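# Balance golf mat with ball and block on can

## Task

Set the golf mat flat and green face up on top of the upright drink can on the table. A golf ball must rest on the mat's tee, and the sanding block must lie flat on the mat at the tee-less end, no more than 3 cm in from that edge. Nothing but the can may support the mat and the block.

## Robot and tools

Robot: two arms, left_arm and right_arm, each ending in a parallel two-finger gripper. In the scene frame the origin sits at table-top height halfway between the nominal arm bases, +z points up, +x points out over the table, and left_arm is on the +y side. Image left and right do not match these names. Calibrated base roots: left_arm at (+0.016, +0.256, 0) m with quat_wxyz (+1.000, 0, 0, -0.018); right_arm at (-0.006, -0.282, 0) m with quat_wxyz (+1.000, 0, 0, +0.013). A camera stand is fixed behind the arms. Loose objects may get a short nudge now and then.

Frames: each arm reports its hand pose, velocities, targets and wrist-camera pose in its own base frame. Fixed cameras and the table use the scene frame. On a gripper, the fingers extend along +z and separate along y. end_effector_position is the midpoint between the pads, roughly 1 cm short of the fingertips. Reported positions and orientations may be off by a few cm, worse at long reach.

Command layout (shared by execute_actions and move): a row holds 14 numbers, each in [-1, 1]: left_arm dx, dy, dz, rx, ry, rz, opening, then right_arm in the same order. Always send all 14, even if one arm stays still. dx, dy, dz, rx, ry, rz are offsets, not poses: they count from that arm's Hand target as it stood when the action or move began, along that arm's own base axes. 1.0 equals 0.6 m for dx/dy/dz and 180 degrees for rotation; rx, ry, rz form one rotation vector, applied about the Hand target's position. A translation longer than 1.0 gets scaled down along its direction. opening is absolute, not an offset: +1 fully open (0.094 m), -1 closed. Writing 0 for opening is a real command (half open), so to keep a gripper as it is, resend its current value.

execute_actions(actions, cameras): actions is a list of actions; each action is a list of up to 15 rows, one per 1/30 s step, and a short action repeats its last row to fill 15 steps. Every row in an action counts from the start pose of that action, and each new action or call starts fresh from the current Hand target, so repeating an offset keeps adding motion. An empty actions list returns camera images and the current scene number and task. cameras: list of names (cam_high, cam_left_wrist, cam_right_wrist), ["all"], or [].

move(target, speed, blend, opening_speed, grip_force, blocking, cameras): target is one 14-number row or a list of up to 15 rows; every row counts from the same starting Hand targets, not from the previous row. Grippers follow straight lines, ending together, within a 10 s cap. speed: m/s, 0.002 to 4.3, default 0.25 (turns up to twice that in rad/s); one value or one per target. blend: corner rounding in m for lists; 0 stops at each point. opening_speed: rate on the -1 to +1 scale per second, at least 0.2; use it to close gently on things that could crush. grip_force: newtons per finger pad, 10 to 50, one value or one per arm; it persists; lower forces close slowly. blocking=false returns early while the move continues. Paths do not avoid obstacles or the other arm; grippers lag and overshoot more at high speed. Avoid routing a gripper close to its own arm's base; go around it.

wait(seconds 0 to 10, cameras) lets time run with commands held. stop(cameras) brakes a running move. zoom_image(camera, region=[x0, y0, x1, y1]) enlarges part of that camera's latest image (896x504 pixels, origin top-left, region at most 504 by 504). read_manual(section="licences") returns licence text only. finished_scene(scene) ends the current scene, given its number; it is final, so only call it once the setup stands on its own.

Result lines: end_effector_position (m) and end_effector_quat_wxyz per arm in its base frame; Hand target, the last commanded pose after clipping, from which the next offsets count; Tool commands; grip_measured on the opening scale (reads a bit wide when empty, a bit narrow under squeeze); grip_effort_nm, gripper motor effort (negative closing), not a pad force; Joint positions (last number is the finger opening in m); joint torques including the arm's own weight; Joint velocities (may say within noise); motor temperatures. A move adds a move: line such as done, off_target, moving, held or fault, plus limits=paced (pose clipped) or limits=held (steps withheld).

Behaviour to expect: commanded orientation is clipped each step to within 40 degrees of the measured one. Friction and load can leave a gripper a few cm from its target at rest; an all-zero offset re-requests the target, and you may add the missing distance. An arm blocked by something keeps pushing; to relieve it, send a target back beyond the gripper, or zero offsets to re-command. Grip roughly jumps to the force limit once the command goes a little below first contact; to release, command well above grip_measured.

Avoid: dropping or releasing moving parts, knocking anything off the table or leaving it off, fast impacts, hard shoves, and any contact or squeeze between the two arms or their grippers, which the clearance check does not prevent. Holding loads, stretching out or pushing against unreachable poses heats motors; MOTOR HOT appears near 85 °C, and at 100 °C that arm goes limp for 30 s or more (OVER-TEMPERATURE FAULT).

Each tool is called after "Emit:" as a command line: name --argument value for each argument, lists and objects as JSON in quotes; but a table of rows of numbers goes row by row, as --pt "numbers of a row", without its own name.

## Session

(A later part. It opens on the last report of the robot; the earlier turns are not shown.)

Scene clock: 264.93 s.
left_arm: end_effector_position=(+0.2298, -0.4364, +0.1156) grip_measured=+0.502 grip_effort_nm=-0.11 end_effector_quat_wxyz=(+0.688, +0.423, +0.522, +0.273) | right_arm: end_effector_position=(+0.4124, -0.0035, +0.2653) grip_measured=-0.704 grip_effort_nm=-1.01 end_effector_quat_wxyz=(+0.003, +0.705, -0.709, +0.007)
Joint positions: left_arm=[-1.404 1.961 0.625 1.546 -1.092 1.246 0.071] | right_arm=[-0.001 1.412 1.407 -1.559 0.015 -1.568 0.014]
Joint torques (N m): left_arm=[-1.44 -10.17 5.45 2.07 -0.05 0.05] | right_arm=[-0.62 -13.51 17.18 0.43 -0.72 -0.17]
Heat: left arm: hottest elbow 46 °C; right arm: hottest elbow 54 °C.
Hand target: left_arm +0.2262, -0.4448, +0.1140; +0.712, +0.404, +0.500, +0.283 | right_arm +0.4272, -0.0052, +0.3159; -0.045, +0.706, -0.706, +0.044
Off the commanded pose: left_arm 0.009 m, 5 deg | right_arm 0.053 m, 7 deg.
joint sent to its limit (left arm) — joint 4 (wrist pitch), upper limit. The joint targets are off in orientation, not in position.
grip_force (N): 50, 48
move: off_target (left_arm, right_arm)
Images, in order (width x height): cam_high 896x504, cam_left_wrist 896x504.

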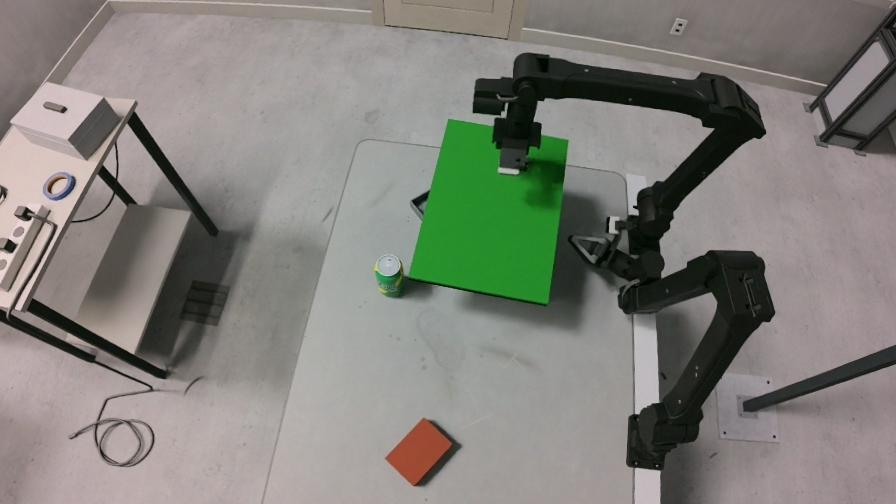

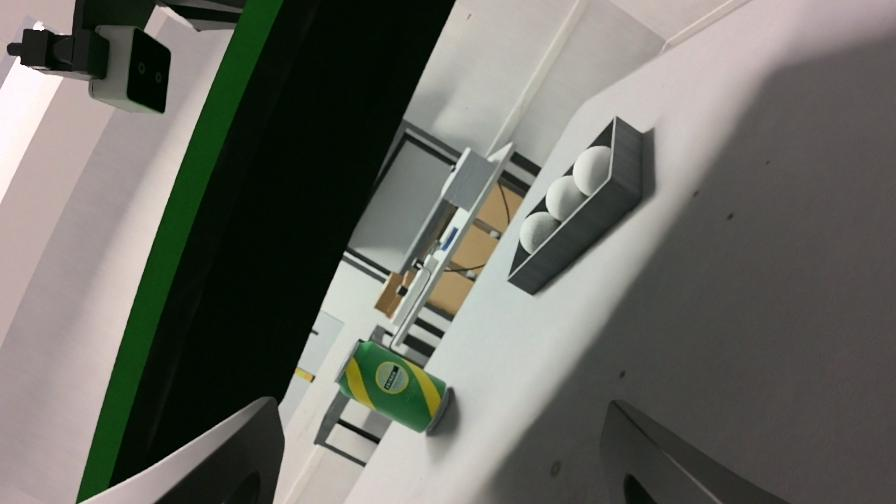

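Emit:
move --pt "0 0 0 0 0 0 0.5 0.384 0.168 0.0 0 0 0 -0.75" --speed '[0.12]' --cameras '["all"]'

Emit:
zoom_image --camera "cam_high" --region '[300, 100, 600, 300]'

Scene clock: 271.50 s.
left_arm: end_effector_position=(+0.2298, -0.4364, +0.1156) grip_measured=+0.502 grip_effort_nm=-0.10 end_effector_quat_wxyz=(+0.688, +0.423, +0.522, +0.273) | right_arm: end_effector_position=(+0.6460, +0.0855, +0.2549) grip_measured=-0.704 grip_effort_nm=-1.00 end_effector_quat_wxyz=(-0.018, +0.710, -0.704, +0.031)
Joint positions: left_arm=[-1.404 1.961 0.625 1.546 -1.092 1.246 0.071] | right_arm=[0.14 2.06 2.244 -1.688 0.027 -1.441 0.014]
Joint torques (N m): left_arm=[-1.55 -10.81 5.39 2.17 -0.04 0.02] | right_arm=[1.44 -22.18 17.42 0.65 -0.51 0.11]
Motor temperatures (°C): left_arm=[38 39 46 37 37 36 37] | right_arm=[39 47 55 39 39 38 40]
Heat: left arm: hottest elbow 46 °C; right arm: hottest elbow 55 °C.
Hand target: left_arm +0.2262, -0.4448, +0.1140; +0.712, +0.404, +0.500, +0.283 | right_arm +0.6576, +0.0953, +0.3157; -0.045, +0.706, -0.706, +0.043
Off the commanded pose: left_arm 0.009 m, 5 deg | right_arm 0.063 m, 3 deg.
joint sent to its limit (left arm) — joint 4 (wrist pitch), upper limit. The joint targets are off in orientation, not in position.
joint sent to its limit (right arm) — joint 4 (wrist pitch), lower limit. The joint targets are off in position and orientation.
grip_force (N): 50, 48
move: off_target (left_arm, right_arm)

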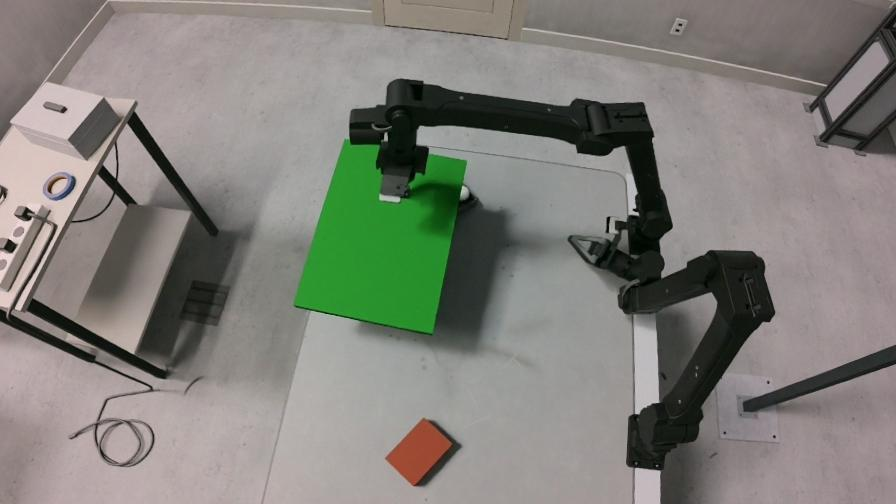

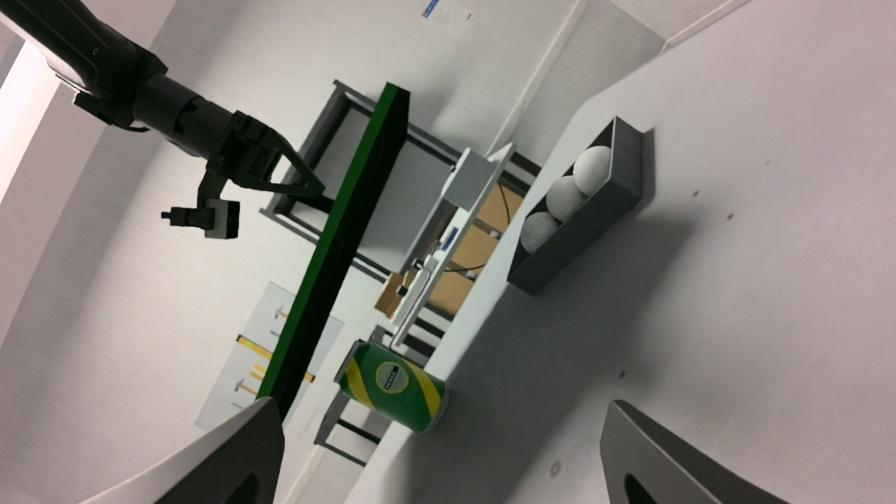

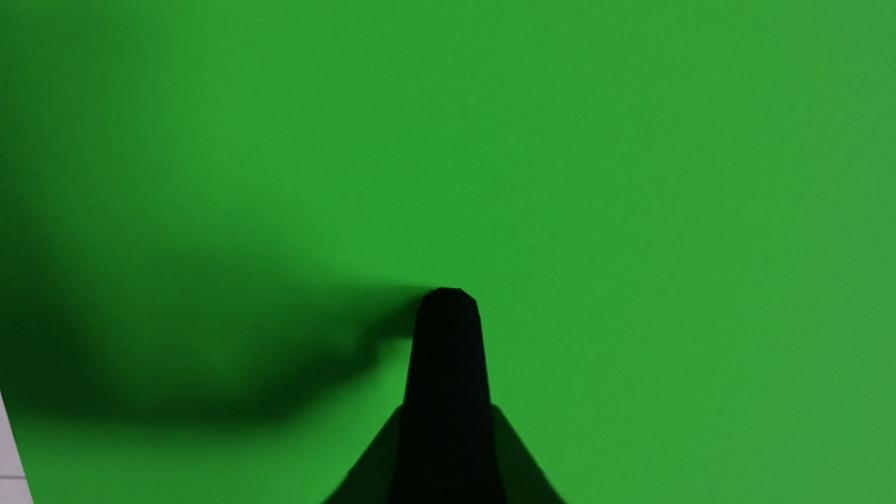

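Scaled by 1.680 from the camera's 896x504 image, which has a finer 1280x720 frame.

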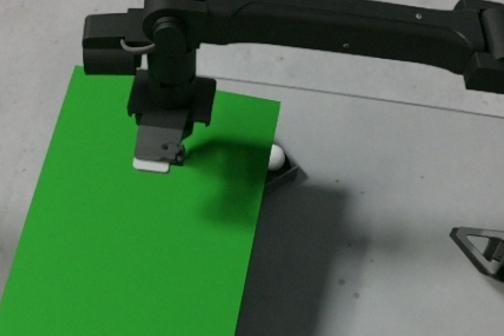

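Emit:
move --pt "0 0 0 0 0 0 0.5 -0.007 0.017 -0.07 0 0 0 -0.75" --speed '[0.06]' --cameras '["cam_high","cam_left_wrist"]'

Scene clock: 283.67 s.
left_arm: end_effector_position=(+0.2298, -0.4364, +0.1156) grip_measured=+0.502 grip_effort_nm=-0.11 end_effector_quat_wxyz=(+0.688, +0.423, +0.522, +0.273) | right_arm: end_effector_position=(+0.6486, +0.0963, +0.2325) grip_measured=-0.704 grip_effort_nm=-1.01 end_effector_quat_wxyz=(-0.004, +0.709, -0.705, +0.020)
Joint positions: left_arm=[-1.404 1.961 0.625 1.546 -1.092 1.246 0.071] | right_arm=[0.156 2.096 2.244 -1.688 0.028 -1.422 0.014]
Joint torques (N m): left_arm=[-1.26 -10.64 5.48 2 -0.03 0.03] | right_arm=[0.97 -23.24 12.36 1.42 -0.49 0.11]
Motor temperatures (°C): left_arm=[38 39 46 37 37 36 37] | right_arm=[39 46 57 39 39 38 40]
Heat: left arm: hottest elbow 46 °C; right arm: hottest elbow 57 °C.
Hand target: left_arm +0.2262, -0.4448, +0.1140; +0.712, +0.404, +0.500, +0.283 | right_arm +0.6533, +0.1057, +0.2738; -0.045, +0.706, -0.706, +0.043
Off the commanded pose: left_arm 0.009 m, 5 deg | right_arm 0.042 m, 5 deg.
joint sent to its limit (left arm) — joint 4 (wrist pitch), upper limit. The joint targets are off in orientation, not in position.
grip_force (N): 50, 48
move: off_target (left_arm, right_arm)
Images, in order (width x height): cam_high 896x504, cam_left_wrist 896x504.

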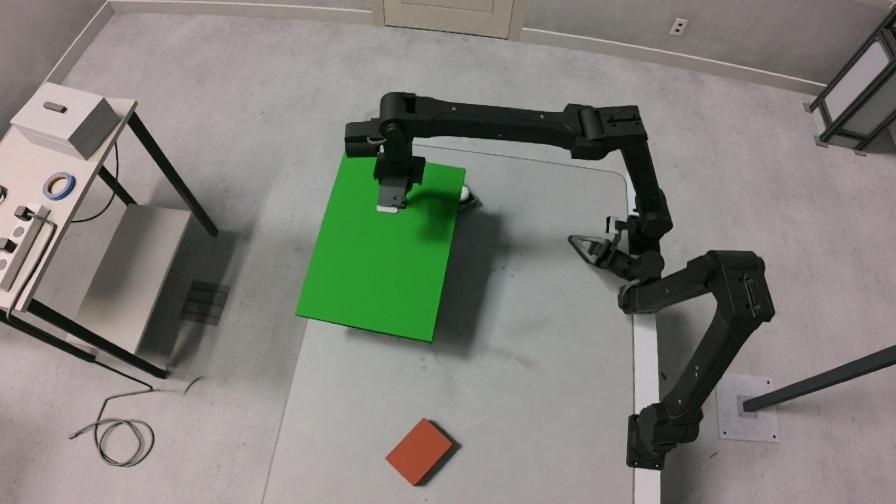

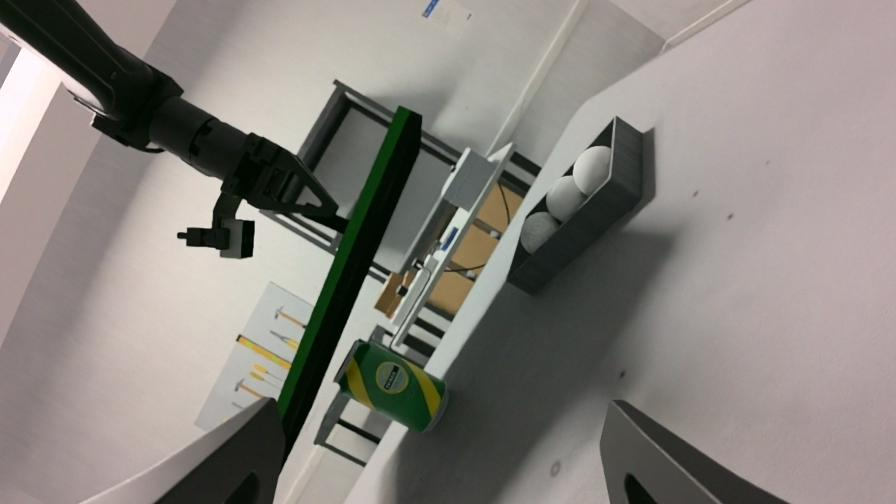

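Emit:
move --pt "0 0 0 0 0 0 0.5 -0.017 -0.004 -0.05 0 0 0 -0.75" --speed '[0.05]' --cameras '["cam_high","cam_left_wrist"]'

Scene clock: 287.67 s.
left_arm: end_effector_position=(+0.2298, -0.4364, +0.1156) grip_measured=+0.502 grip_effort_nm=-0.10 end_effector_quat_wxyz=(+0.688, +0.423, +0.522, +0.273) | right_arm: end_effector_position=(+0.6430, +0.0969, +0.2017) grip_measured=-0.704 grip_effort_nm=-1.00 end_effector_quat_wxyz=(-0.012, +0.705, -0.708, +0.021)
Joint positions: left_arm=[-1.404 1.961 0.625 1.546 -1.092 1.246 0.071] | right_arm=[0.156 2.054 2.093 -1.567 0.02 -1.411 0.014]
Joint torques (N m): left_arm=[-1.55 -10.81 5.55 2.1 -0.07 -0.01] | right_arm=[0.62 -23.65 10.97 1.18 -0.15 0]
Motor temperatures (°C): left_arm=[38 39 46 37 37 36 37] | right_arm=[39 47 57 39 39 38 40]
Heat: left arm: hottest elbow 46 °C; right arm: hottest elbow 57 °C.
Hand target: left_arm +0.2262, -0.4448, +0.1140; +0.712, +0.404, +0.500, +0.283 | right_arm +0.6432, +0.1032, +0.2438; -0.045, +0.706, -0.706, +0.044
Off the commanded pose: left_arm 0.009 m, 5 deg | right_arm 0.043 m, 5 deg.
joint sent to its limit (left arm) — joint 4 (wrist pitch), upper limit. The joint targets are off in orientation, not in position.
grip_force (N): 50, 48
move: off_target (left_arm, right_arm)
Images, in order (width x height): cam_high 896x504, cam_left_wrist 896x504.

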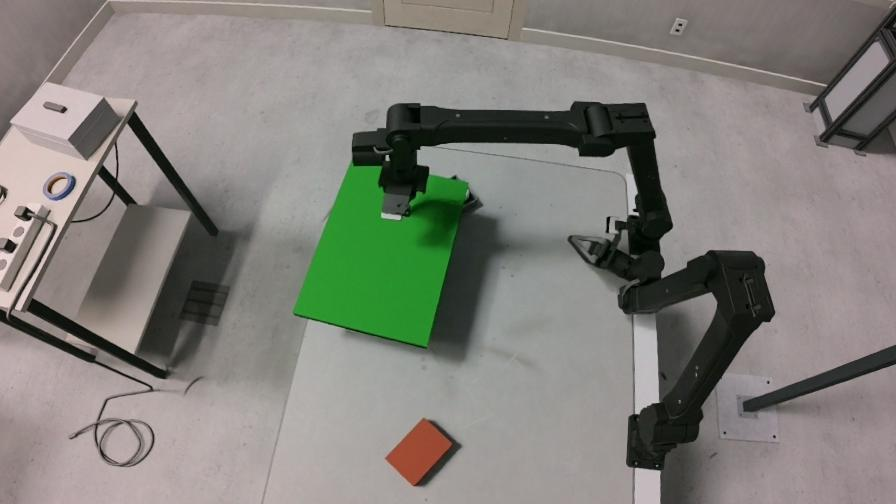

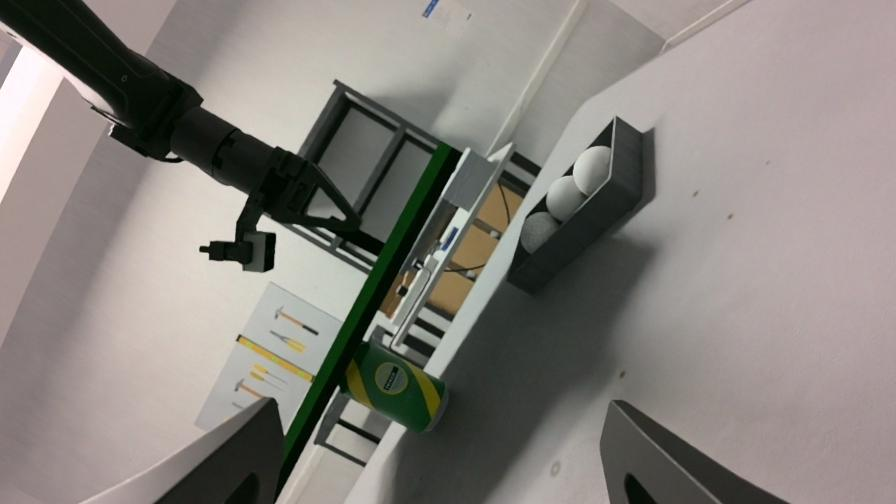

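Emit:
move --pt "0.28 0.363 0.05 0.17 0.029 0.108 0.5 0 0 -0.01 0 0 0 -0.75" --speed '[0.2]' --cameras '["all"]'

Scene clock: 296.70 s.
left_arm: end_effector_position=(+0.3926, -0.2325, +0.1465) grip_measured=+0.502 grip_effort_nm=-0.10 end_effector_quat_wxyz=(+0.512, +0.493, +0.502, +0.494) | right_arm: end_effector_position=(+0.6428, +0.0968, +0.1991) grip_measured=-0.704 grip_effort_nm=-1.00 end_effector_quat_wxyz=(-0.014, +0.705, -0.708, +0.022)
Joint positions: left_arm=[-0.811 1.641 0.411 1.247 -0.802 1.556 0.071] | right_arm=[0.156 2.048 2.077 -1.551 0.02 -1.411 0.014]
Joint torques (N m): left_arm=[0.44 -8.59 4.49 1.32 0.1 0.04] | right_arm=[1.08 -23.47 10.76 1.22 -0.11 0.04]
Motor temperatures (°C): left_arm=[38 39 45 37 37 36 37] | right_arm=[39 49 56 39 39 38 40]
Heat: left arm: hottest elbow 45 °C; right arm: hottest elbow 56 °C.
Hand target: left_arm +0.3942, -0.2273, +0.1441; +0.501, +0.499, +0.500, +0.500 | right_arm +0.6432, +0.1032, +0.2378; -0.045, +0.706, -0.706, +0.044
Off the commanded pose: left_arm 0.006 m, 2 deg | right_arm 0.039 m, 4 deg.
grip_force (N): 50, 48
move: off_target (right_arm)

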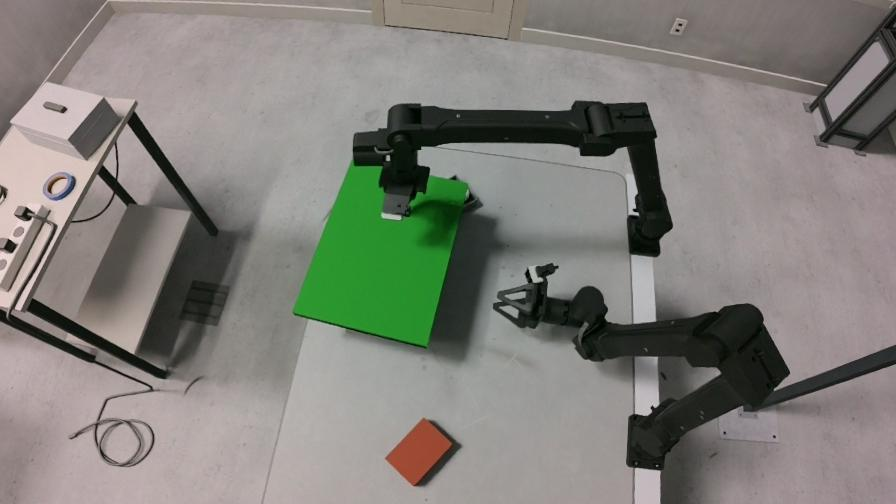

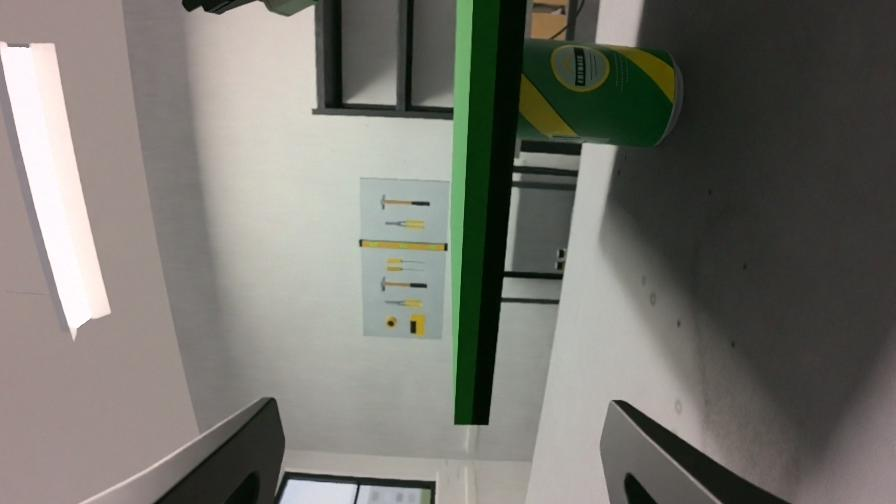

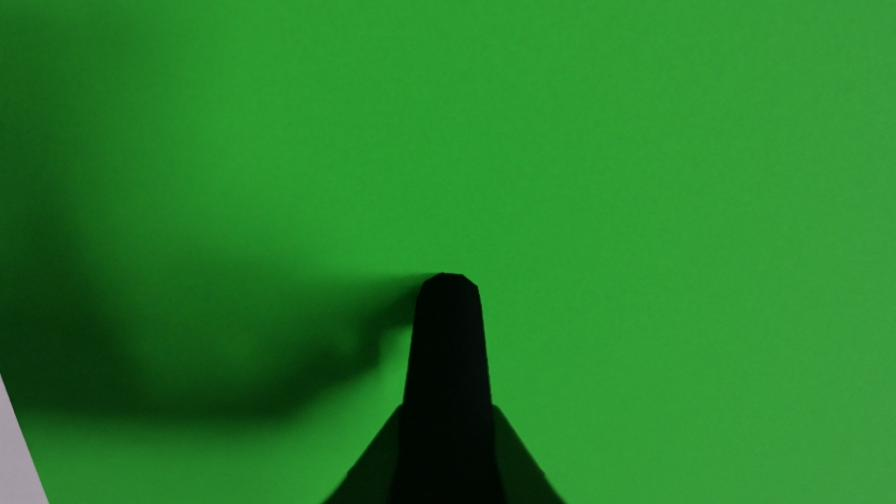

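Emit:
move --pt "0.186 0.005 -0.003 0 0 0 0.4 0 0 0 0 0 0 -0.75" --speed '[0.1]' --grip_force '[30,48]' --cameras '["cam_left_wrist","cam_high"]'

Scene clock: 301.57 s.
left_arm: end_effector_position=(+0.4940, -0.2227, +0.1438) grip_measured=+0.402 grip_effort_nm=-0.11 end_effector_quat_wxyz=(+0.507, +0.497, +0.501, +0.494) | right_arm: end_effector_position=(+0.6428, +0.0968, +0.1991) grip_measured=-0.704 grip_effort_nm=-1.00 end_effector_quat_wxyz=(-0.014, +0.705, -0.708, +0.022)
Joint positions: left_arm=[-0.604 1.752 0.607 1.149 -0.595 1.556 0.066] | right_arm=[0.156 2.048 2.077 -1.551 0.02 -1.411 0.014]
Joint torques (N m): left_arm=[0.21 -9.11 8.02 1.32 0.03 -0.04] | right_arm=[1.03 -23.53 10.8 1.09 -0.12 0]
Motor temperatures (°C): left_arm=[38 39 45 37 37 36 37] | right_arm=[39 50 56 39 39 38 40]
Heat: left arm: hottest elbow 45 °C; right arm: hottest elbow 56 °C.
Hand target: left_arm +0.5058, -0.2243, +0.1422; +0.501, +0.500, +0.499, +0.500 | right_arm +0.6432, +0.1032, +0.2378; -0.045, +0.706, -0.706, +0.044
Off the commanded pose: left_arm 0.012 m, 1 deg | right_arm 0.039 m, 4 deg.
grip_force (N): 30, 48
move: off_target (left_arm, right_arm)
Images, in order (width x height): cam_high 896x504, cam_left_wrist 896x504.

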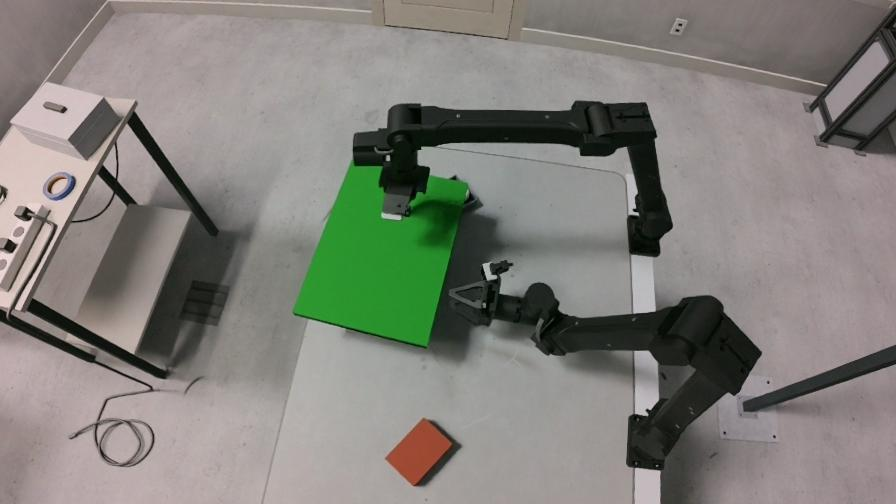

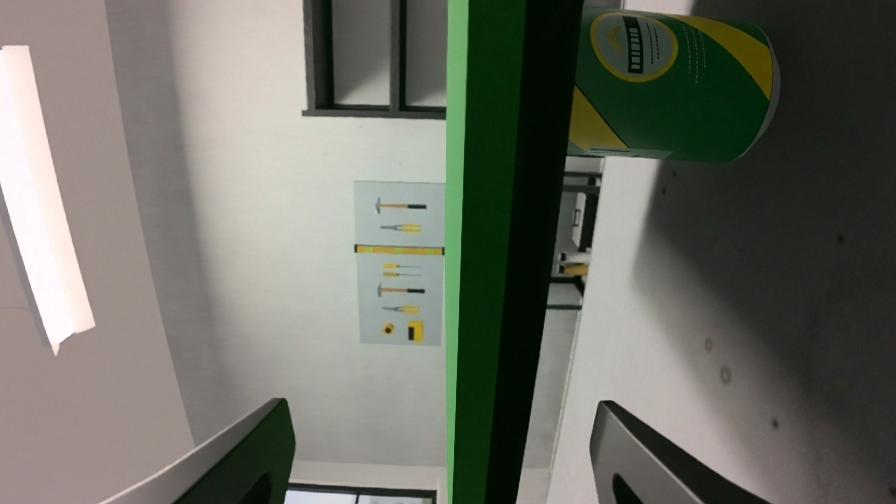

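Emit:
move --pt "0 0 -0.022 0 0 0 0.4 0 0 0 0 0 0 -0.75" --pt "0.07 0 -0.022 0 0 0 0.4 0 0 0 0 0 0 -0.75" --pt "0.07 0 -0.022 0 0 0 -0.1 0 0 0 0 0 0 -0.75" --speed '[0.06]' --opening_speed 0.4 --cameras '["cam_left_wrist","cam_high"]'

speed must be one number or one for each of the 3 targets, got a list of 1; nothing of the call was run

Emit:
move --pt "0 0 -0.022 0 0 0 0.4 0 0 0 0 0 0 -0.75" --pt "0.07 0 -0.022 0 0 0 0.4 0 0 0 0 0 0 -0.75" --pt "0.07 0 -0.022 0 0 0 -0.1 0 0 0 0 0 0 -0.75" --speed 0.06 --opening_speed 0.4 --cameras '["cam_left_wrist","cam_high"]'

Scene clock: 309.40 s.
left_arm: end_effector_position=(+0.5355, -0.2242, +0.1319) grip_measured=-0.097 grip_effort_nm=-0.11 end_effector_quat_wxyz=(+0.508, +0.497, +0.501, +0.494) | right_arm: end_effector_position=(+0.6428, +0.0968, +0.1991) grip_measured=-0.704 grip_effort_nm=-1.00 end_effector_quat_wxyz=(-0.014, +0.705, -0.708, +0.022)
Joint positions: left_arm=[-0.551 1.843 0.708 1.14 -0.541 1.556 0.042] | right_arm=[0.156 2.048 2.077 -1.551 0.02 -1.411 0.014]
Joint torques (N m): left_arm=[0.32 -11.52 8.25 1.29 0.09 -0.01] | right_arm=[0.91 -23.36 10.74 1.22 -0.11 0.01]
Motor temperatures (°C): left_arm=[38 39 46 37 37 36 37] | right_arm=[39 51 56 39 39 38 40]
Heat: left arm: hottest elbow 46 °C; right arm: hottest elbow 56 °C.
Hand target: left_arm +0.5478, -0.2241, +0.1290; +0.501, +0.499, +0.500, +0.500 | right_arm +0.6432, +0.1032, +0.2378; -0.045, +0.706, -0.706, +0.044
Off the commanded pose: left_arm 0.013 m, 1 deg | right_arm 0.039 m, 4 deg.
grip_force (N): 30, 48
move: off_target (left_arm, right_arm); target 3's new opening was sent with left_arm's hand 0.013 m and 1 deg from that target
Images, in order (width x height): cam_high 896x504, cam_left_wrist 896x504.

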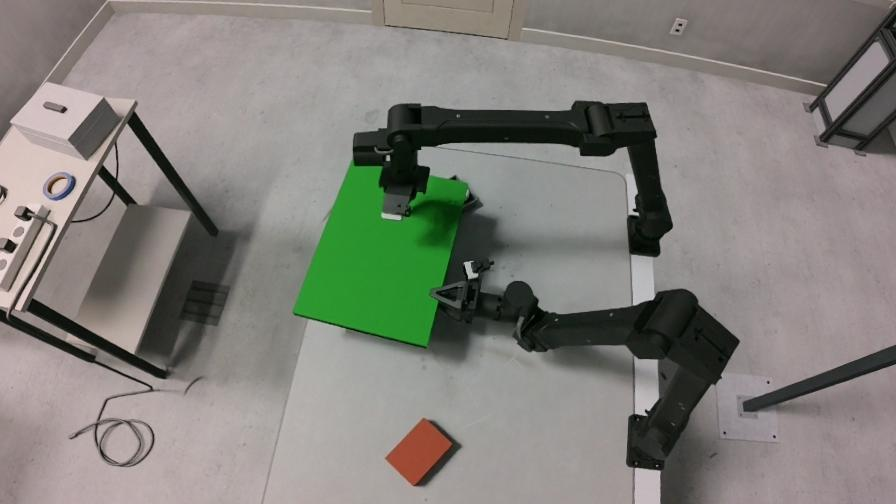

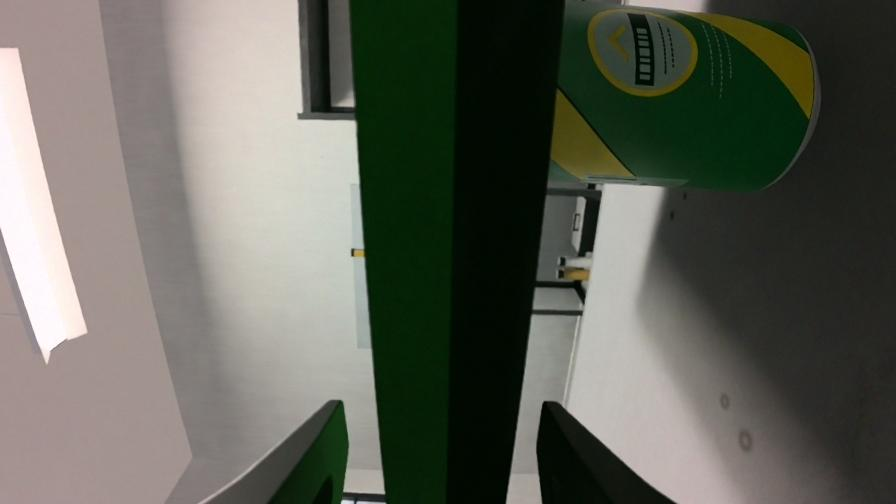

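Emit:
move --pt "-0.267 0 0 0 0 0 -0.1 0 0 0 0 0 0 -0.75" --pt "-0.246 0.24 0.235 -0.393 0.358 0.390 -0.1 0 0 0 0 0 0 -0.75" --pt "-0.07 0.54 0.15 -0.607 0.174 0.607 1 0 0 0 0 0 0 -0.75" --speed '[0.15,0.3,0.3]' --blend '[0.02,0.05,0]' --cameras '["all"]'

Scene clock: 332.27 s.
left_arm: end_effector_position=(+0.4901, +0.0943, +0.2117) grip_measured=+0.997 grip_effort_nm=0.11 end_effector_quat_wxyz=(-0.014, -0.477, +0.879, +0.006) | right_arm: end_effector_position=(+0.6428, +0.0968, +0.1991) grip_measured=-0.704 grip_effort_nm=-1.00 end_effector_quat_wxyz=(-0.014, +0.705, -0.708, +0.022)
Joint positions: left_arm=[0.19 1.669 1.562 -1.492 -0.003 -0.803 0.094] | right_arm=[0.156 2.048 2.077 -1.551 0.02 -1.411 0.014]
Joint torques (N m): left_arm=[-0.21 -12.92 13.09 0.36 0 -0.18] | right_arm=[0.91 -23.18 10.77 1.16 -0.11 0.03]
Heat: left arm: hottest elbow 47 °C; right arm: hottest shoulder 54 °C.
Hand target: left_arm +0.5059, +0.1000, +0.2191; -0.001, -0.486, +0.874, +0.000 | right_arm +0.6432, +0.1032, +0.2378; -0.045, +0.706, -0.706, +0.044
Off the commanded pose: left_arm 0.018 m, 2 deg | right_arm 0.039 m, 4 deg.
grip_force (N): 30, 48
move: off_target (left_arm, right_arm); target 3's new opening was sent with left_arm's hand 0.018 m and 2 deg from that target

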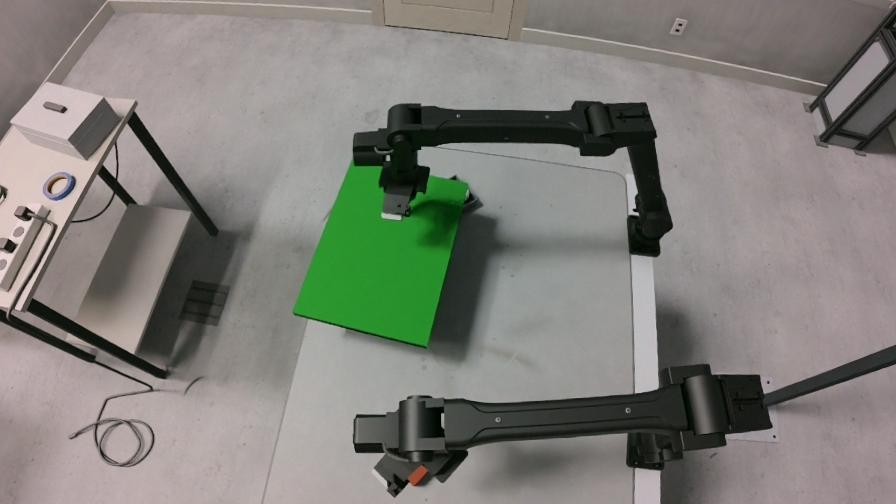

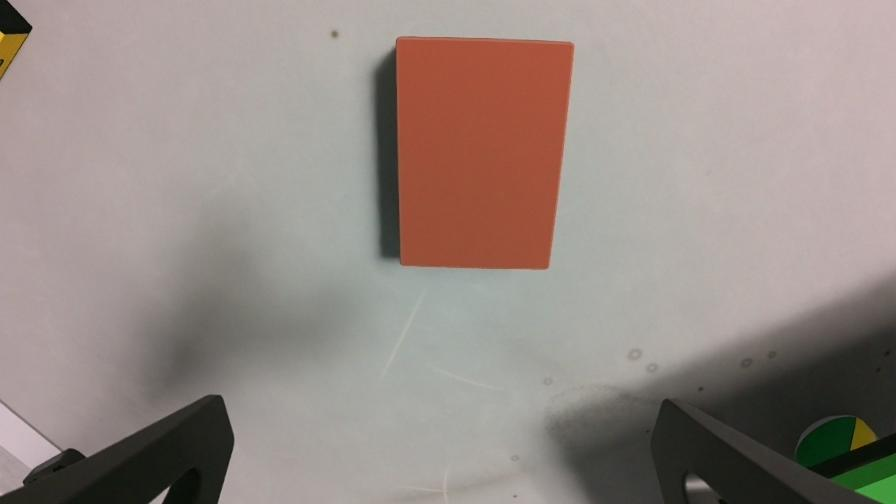

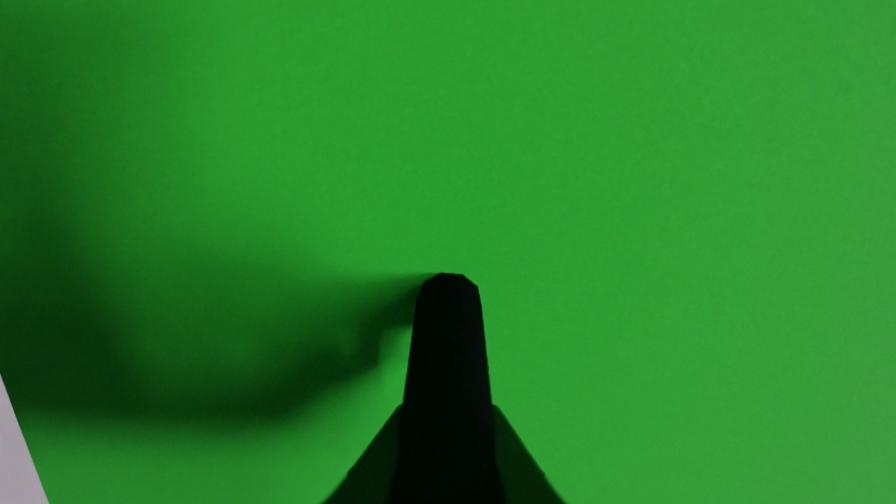

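Emit:
move --pt "0.014 0.001 -0.25 0 0 0 1 0 0 0 0 0 0 -0.75" --pt "0.014 0.001 -0.315 0 0 0 1 0 0 0 0 0 0 -0.75" --speed '[0.2,0.1]' --cameras '["cam_left_wrist"]'

Scene clock: 339.40 s.
left_arm: end_effector_position=(+0.5146, +0.0991, +0.0402) grip_measured=+0.998 grip_effort_nm=0.11 end_effector_quat_wxyz=(+0.004, -0.478, +0.879, +0.000) | right_arm: end_effector_position=(+0.6428, +0.0968, +0.1991) grip_measured=-0.704 grip_effort_nm=-1.00 end_effector_quat_wxyz=(-0.014, +0.705, -0.708, +0.022)
Joint positions: left_arm=[0.19 1.845 1.33 -1.047 -0.003 -0.806 0.094] | right_arm=[0.156 2.048 2.077 -1.551 0.02 -1.411 0.014]
Joint torques (N m): left_arm=[-0.21 -14.97 8.03 0.85 0.02 -0.2] | right_arm=[1.2 -23.36 10.73 1.17 -0.12 0.03]
Heat: left arm: hottest elbow 48 °C; right arm: hottest shoulder 54 °C.
Hand target: left_arm +0.5143, +0.1006, +0.0301; -0.001, -0.486, +0.874, +0.000 | right_arm +0.6432, +0.1032, +0.2378; -0.045, +0.706, -0.706, +0.044
Off the commanded pose: left_arm 0.010 m, 1 deg | right_arm 0.039 m, 4 deg.
grip_force (N): 30, 48
move: off_target (right_arm)
Images, in order (width x height): cam_left_wrist 896x504.

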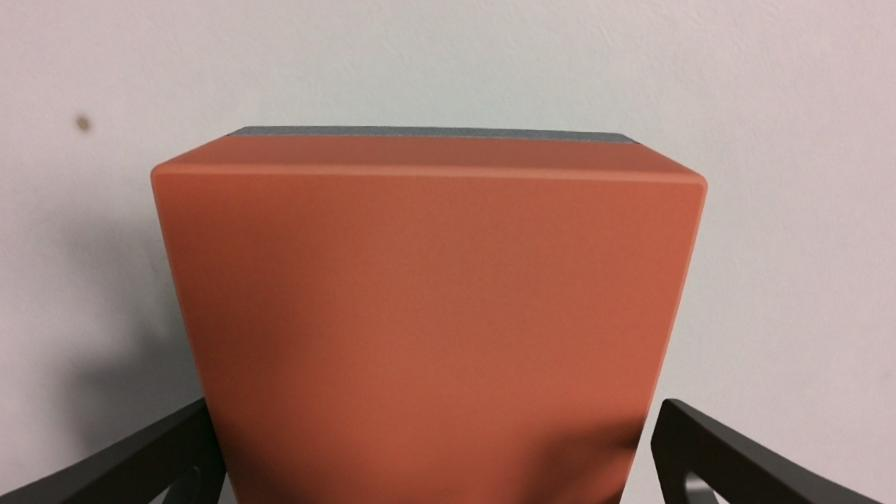

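Emit:
move --pt "0.0 -0.0 -0.02 0 0 0 1 0 0 0 0 0 0 -0.75" --speed 0.05 --cameras '["cam_left_wrist"]'

Emit:
zoom_image --camera "cam_left_wrist" --region '[150, 300, 400, 504]'

Scene clock: 347.90 s.
left_arm: end_effector_position=(+0.5164, +0.0994, +0.0355) grip_measured=+0.998 grip_effort_nm=0.10 end_effector_quat_wxyz=(+0.009, -0.478, +0.878, -0.001) | right_arm: end_effector_position=(+0.6428, +0.0968, +0.1991) grip_measured=-0.704 grip_effort_nm=-1.00 end_effector_quat_wxyz=(-0.014, +0.705, -0.708, +0.022)
Joint positions: left_arm=[0.19 1.85 1.322 -1.025 -0.003 -0.807 0.094] | right_arm=[0.156 2.048 2.077 -1.551 0.02 -1.411 0.014]
Joint torques (N m): left_arm=[-0.09 -13.57 7.65 0.91 0 -0.19] | right_arm=[0.91 -23.36 10.67 1.22 -0.13 0.02]
Motor temperatures (°C): left_arm=[38 40 48 37 37 36 37] | right_arm=[39 55 54 39 39 38 40]
Heat: left arm: hottest elbow 48 °C; right arm: hottest shoulder 55 °C.
Hand target: left_arm +0.5142, +0.1005, +0.0180; -0.001, -0.486, +0.874, +0.000 | right_arm +0.6432, +0.1032, +0.2378; -0.045, +0.706, -0.706, +0.044
Off the commanded pose: left_arm 0.018 m, 1 deg | right_arm 0.039 m, 4 deg.
grip_force (N): 30, 48
move: off_target (left_arm, right_arm)
Images, in order (width x height): cam_left_wrist 896x504.

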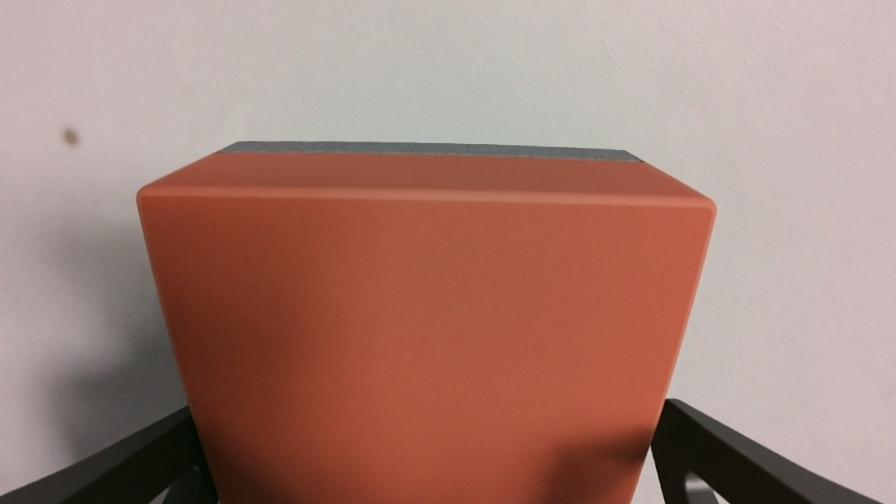

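Scaled by 2.016 from the camera's 896x504 image, which has a finer 1280x720 frame.

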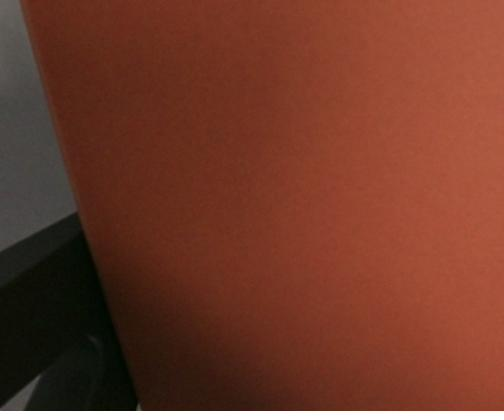

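Emit:
move --pt "0.0 -0.0 0 0 0 0 0.65 0 0 0 0 0 0 -0.75" --speed 0.05 --grip_force '[40,48]' --opening_speed 0.4 --cameras '["cam_left_wrist"]'

Scene clock: 354.73 s.
left_arm: end_effector_position=(+0.5142, +0.1010, +0.0346) grip_measured=+0.819 grip_effort_nm=-0.84 end_effector_quat_wxyz=(+0.008, -0.480, +0.877, +0.003) | right_arm: end_effector_position=(+0.6428, +0.0968, +0.1991) grip_measured=-0.704 grip_effort_nm=-1.00 end_effector_quat_wxyz=(-0.014, +0.705, -0.708, +0.022)
Joint positions: left_arm=[0.192 1.85 1.319 -1.027 -0.01 -0.81 0.085] | right_arm=[0.156 2.048 2.077 -1.551 0.02 -1.411 0.014]
Joint torques (N m): left_arm=[-0.44 -13.39 7.88 1.07 0.28 -0.17] | right_arm=[0.91 -23.3 10.8 1.28 -0.11 0.01]
Motor temperatures (°C): left_arm=[38 39 47 37 37 36 37] | right_arm=[39 55 54 39 39 38 40]
Heat: left arm: hottest elbow 47 °C; right arm: hottest shoulder 55 °C.
Hand target: left_arm +0.5143, +0.1004, +0.0181; -0.001, -0.486, +0.874, +0.000 | right_arm +0.6432, +0.1032, +0.2378; -0.045, +0.706, -0.706, +0.044
Off the commanded pose: left_arm 0.017 m, 1 deg | right_arm 0.039 m, 4 deg.
grip_force (N): 40, 48
move: off_target (left_arm, right_arm)
Images, in order (width x height): cam_left_wrist 896x504.

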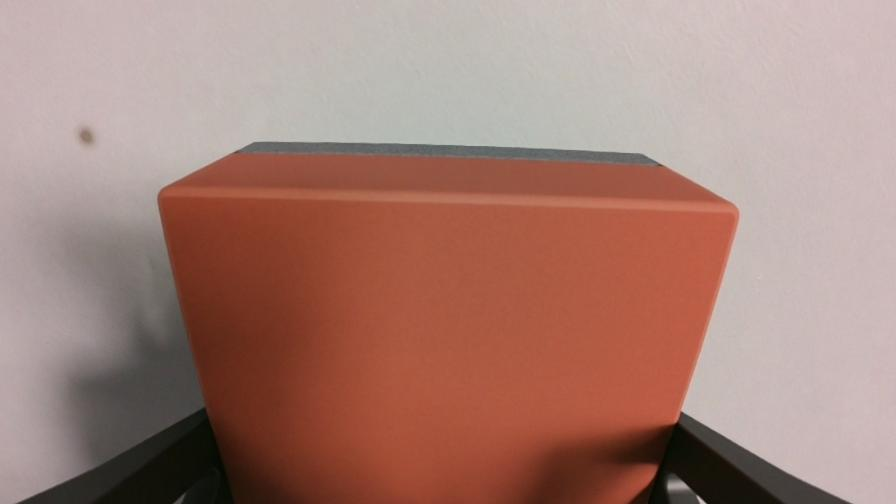

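Emit:
move --pt "0.0 0 0.40 0 0 0 0.65 0 0 0 0 0 0 -0.75" --pt "0.25 -0.37 0.42 0 0 -0.344 0.65 0 0 0 0 0 0 -0.75" --speed 0.2 --cameras '["all"]'

Scene clock: 367.60 s.
left_arm: end_effector_position=(+0.6534, -0.1149, +0.2385) grip_measured=+0.819 grip_effort_nm=-0.84 end_effector_quat_wxyz=(+0.026, +0.022, +0.999, -0.002) | right_arm: end_effector_position=(+0.6428, +0.0968, +0.1991) grip_measured=-0.704 grip_effort_nm=-1.00 end_effector_quat_wxyz=(-0.014, +0.705, -0.708, +0.022)
Joint positions: left_arm=[-0.174 2.109 2.28 -1.69 -0.003 -0.131 0.085] | right_arm=[0.156 2.048 2.077 -1.551 0.02 -1.411 0.014]
Joint torques (N m): left_arm=[-0.91 -21.3 15.31 0.13 0.06 0.11] | right_arm=[1.2 -23.12 10.65 1.17 -0.13 0.03]
Motor temperatures (°C): left_arm=[38 40 48 37 37 36 38] | right_arm=[39 56 53 39 39 38 41]
Heat: left arm: hottest elbow 48 °C; right arm: hottest shoulder 56 °C.
Hand target: left_arm +0.6643, -0.1216, +0.2700; -0.001, +0.033, +0.999, +0.001 | right_arm +0.6432, +0.1032, +0.2378; -0.045, +0.706, -0.706, +0.044
Off the commanded pose: left_arm 0.034 m, 3 deg | right_arm 0.039 m, 4 deg.
joint sent to its limit (left arm) — joint 4 (wrist pitch), lower limit. The joint targets are off in orientation, not in position.
grip_force (N): 40, 48
move: off_target (left_arm, right_arm)

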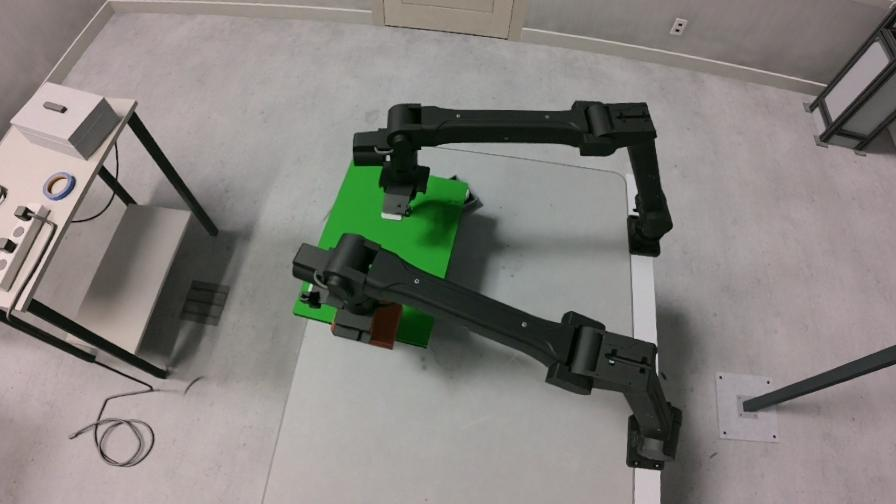

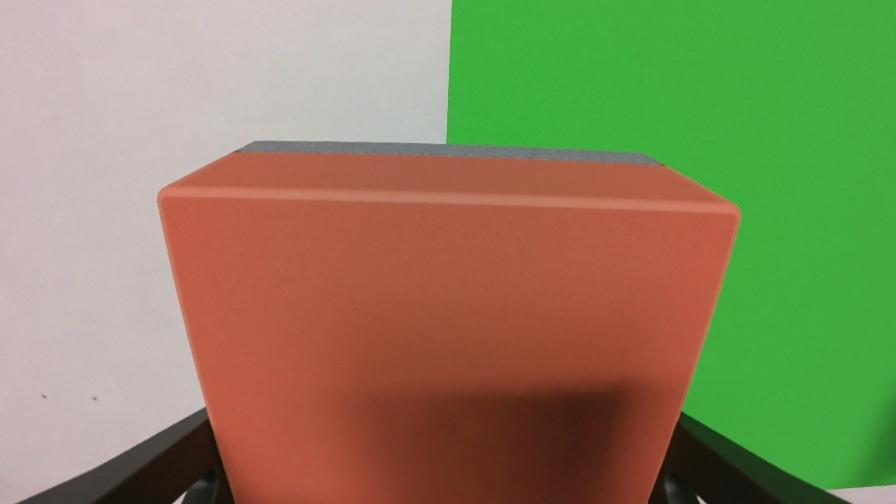

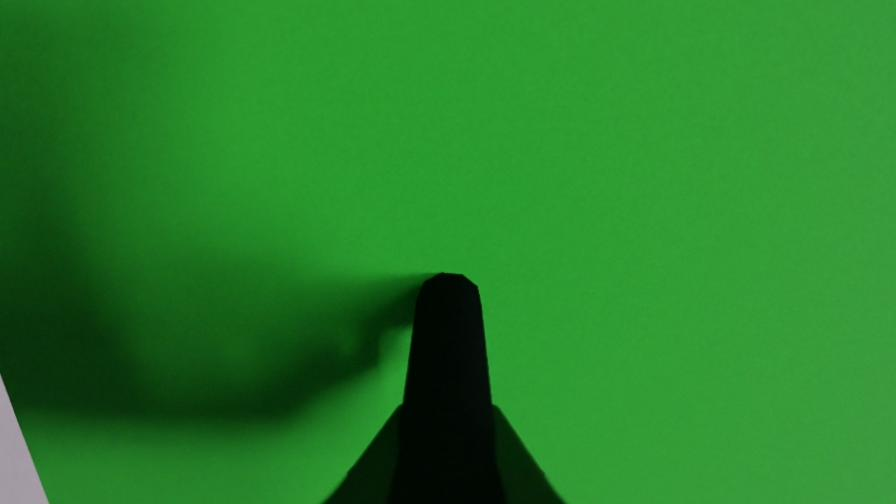

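Emit:
move --pt "0.02 -0.083 0 0 0 0 0.65 0 0 0 0 0 0 -0.75" --pt "0.02 -0.083 -0.08 0 0 0 0.65 0 0 0 0 0 0 -0.75" --speed 0.1 --cameras '["cam_left_wrist","cam_high"]'

Emit:
zoom_image --camera "cam_high" --region '[270, 220, 470, 360]'

Scene clock: 379.27 s.
left_arm: end_effector_position=(+0.6700, -0.1684, +0.1983) grip_measured=+0.819 grip_effort_nm=-0.84 end_effector_quat_wxyz=(+0.014, +0.040, +0.999, -0.002) | right_arm: end_effector_position=(+0.6428, +0.0968, +0.1991) grip_measured=-0.704 grip_effort_nm=-1.00 end_effector_quat_wxyz=(-0.014, +0.705, -0.708, +0.022)
Joint positions: left_arm=[-0.246 2.225 2.374 -1.692 -0.003 -0.166 0.085] | right_arm=[0.156 2.048 2.077 -1.551 0.02 -1.411 0.014]
Joint torques (N m): left_arm=[-0.26 -22.65 13.31 -0.01 0.01 -0.21] | right_arm=[0.79 -23 10.74 1.21 -0.12 0.02]
Motor temperatures (°C): left_arm=[38 41 51 37 37 36 38] | right_arm=[39 56 53 39 39 38 41]
Heat: left arm: hottest elbow 51 °C; right arm: hottest shoulder 56 °C.
Hand target: left_arm +0.6763, -0.1713, +0.2221; -0.001, +0.033, +0.999, +0.001 | right_arm +0.6432, +0.1032, +0.2378; -0.045, +0.706, -0.706, +0.044
Off the commanded pose: left_arm 0.025 m, 2 deg | right_arm 0.039 m, 4 deg.
joint sent to its limit (left arm) — joint 4 (wrist pitch), lower limit. The joint targets are off in orientation, not in position.
grip_force (N): 40, 48
move: off_target (left_arm, right_arm)
Images, in order (width x height): cam_high 896x504, cam_left_wrist 896x504.

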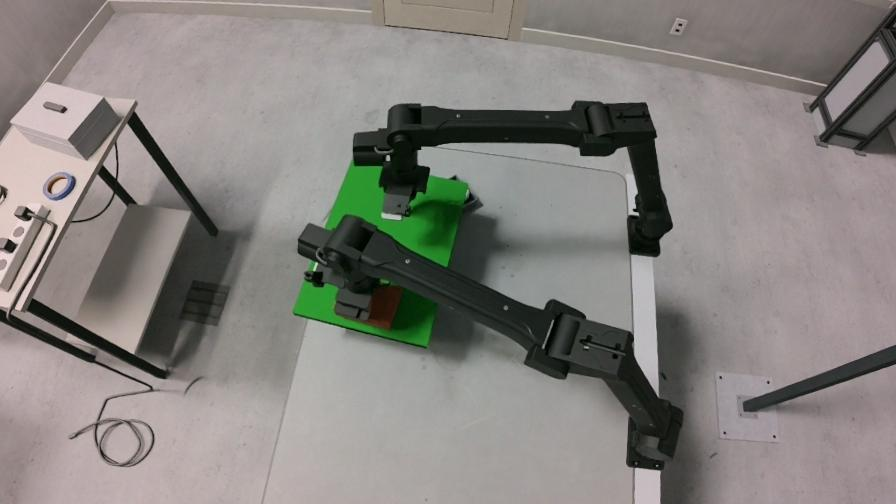

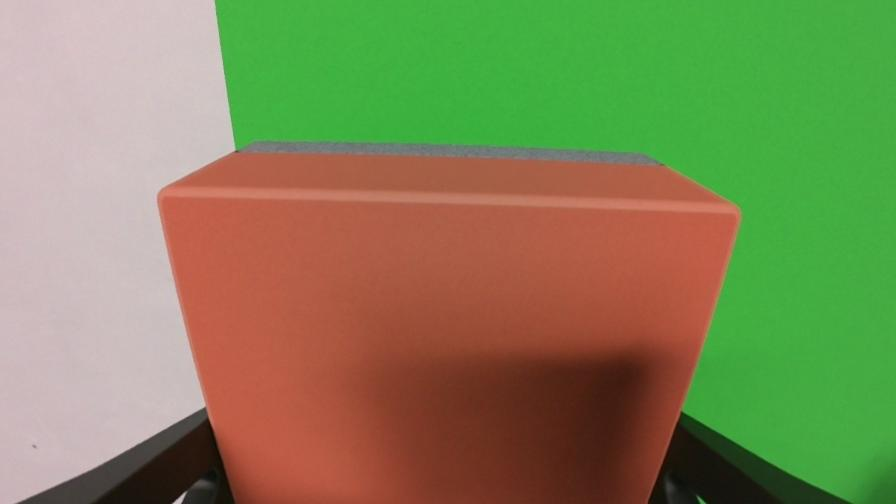

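Scaled by 2.520 from the camera's 896x504 image, which has a finer 1280x720 frame.

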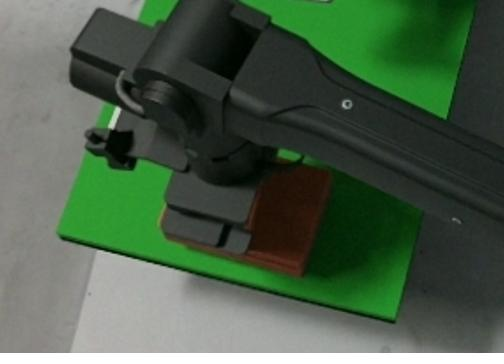

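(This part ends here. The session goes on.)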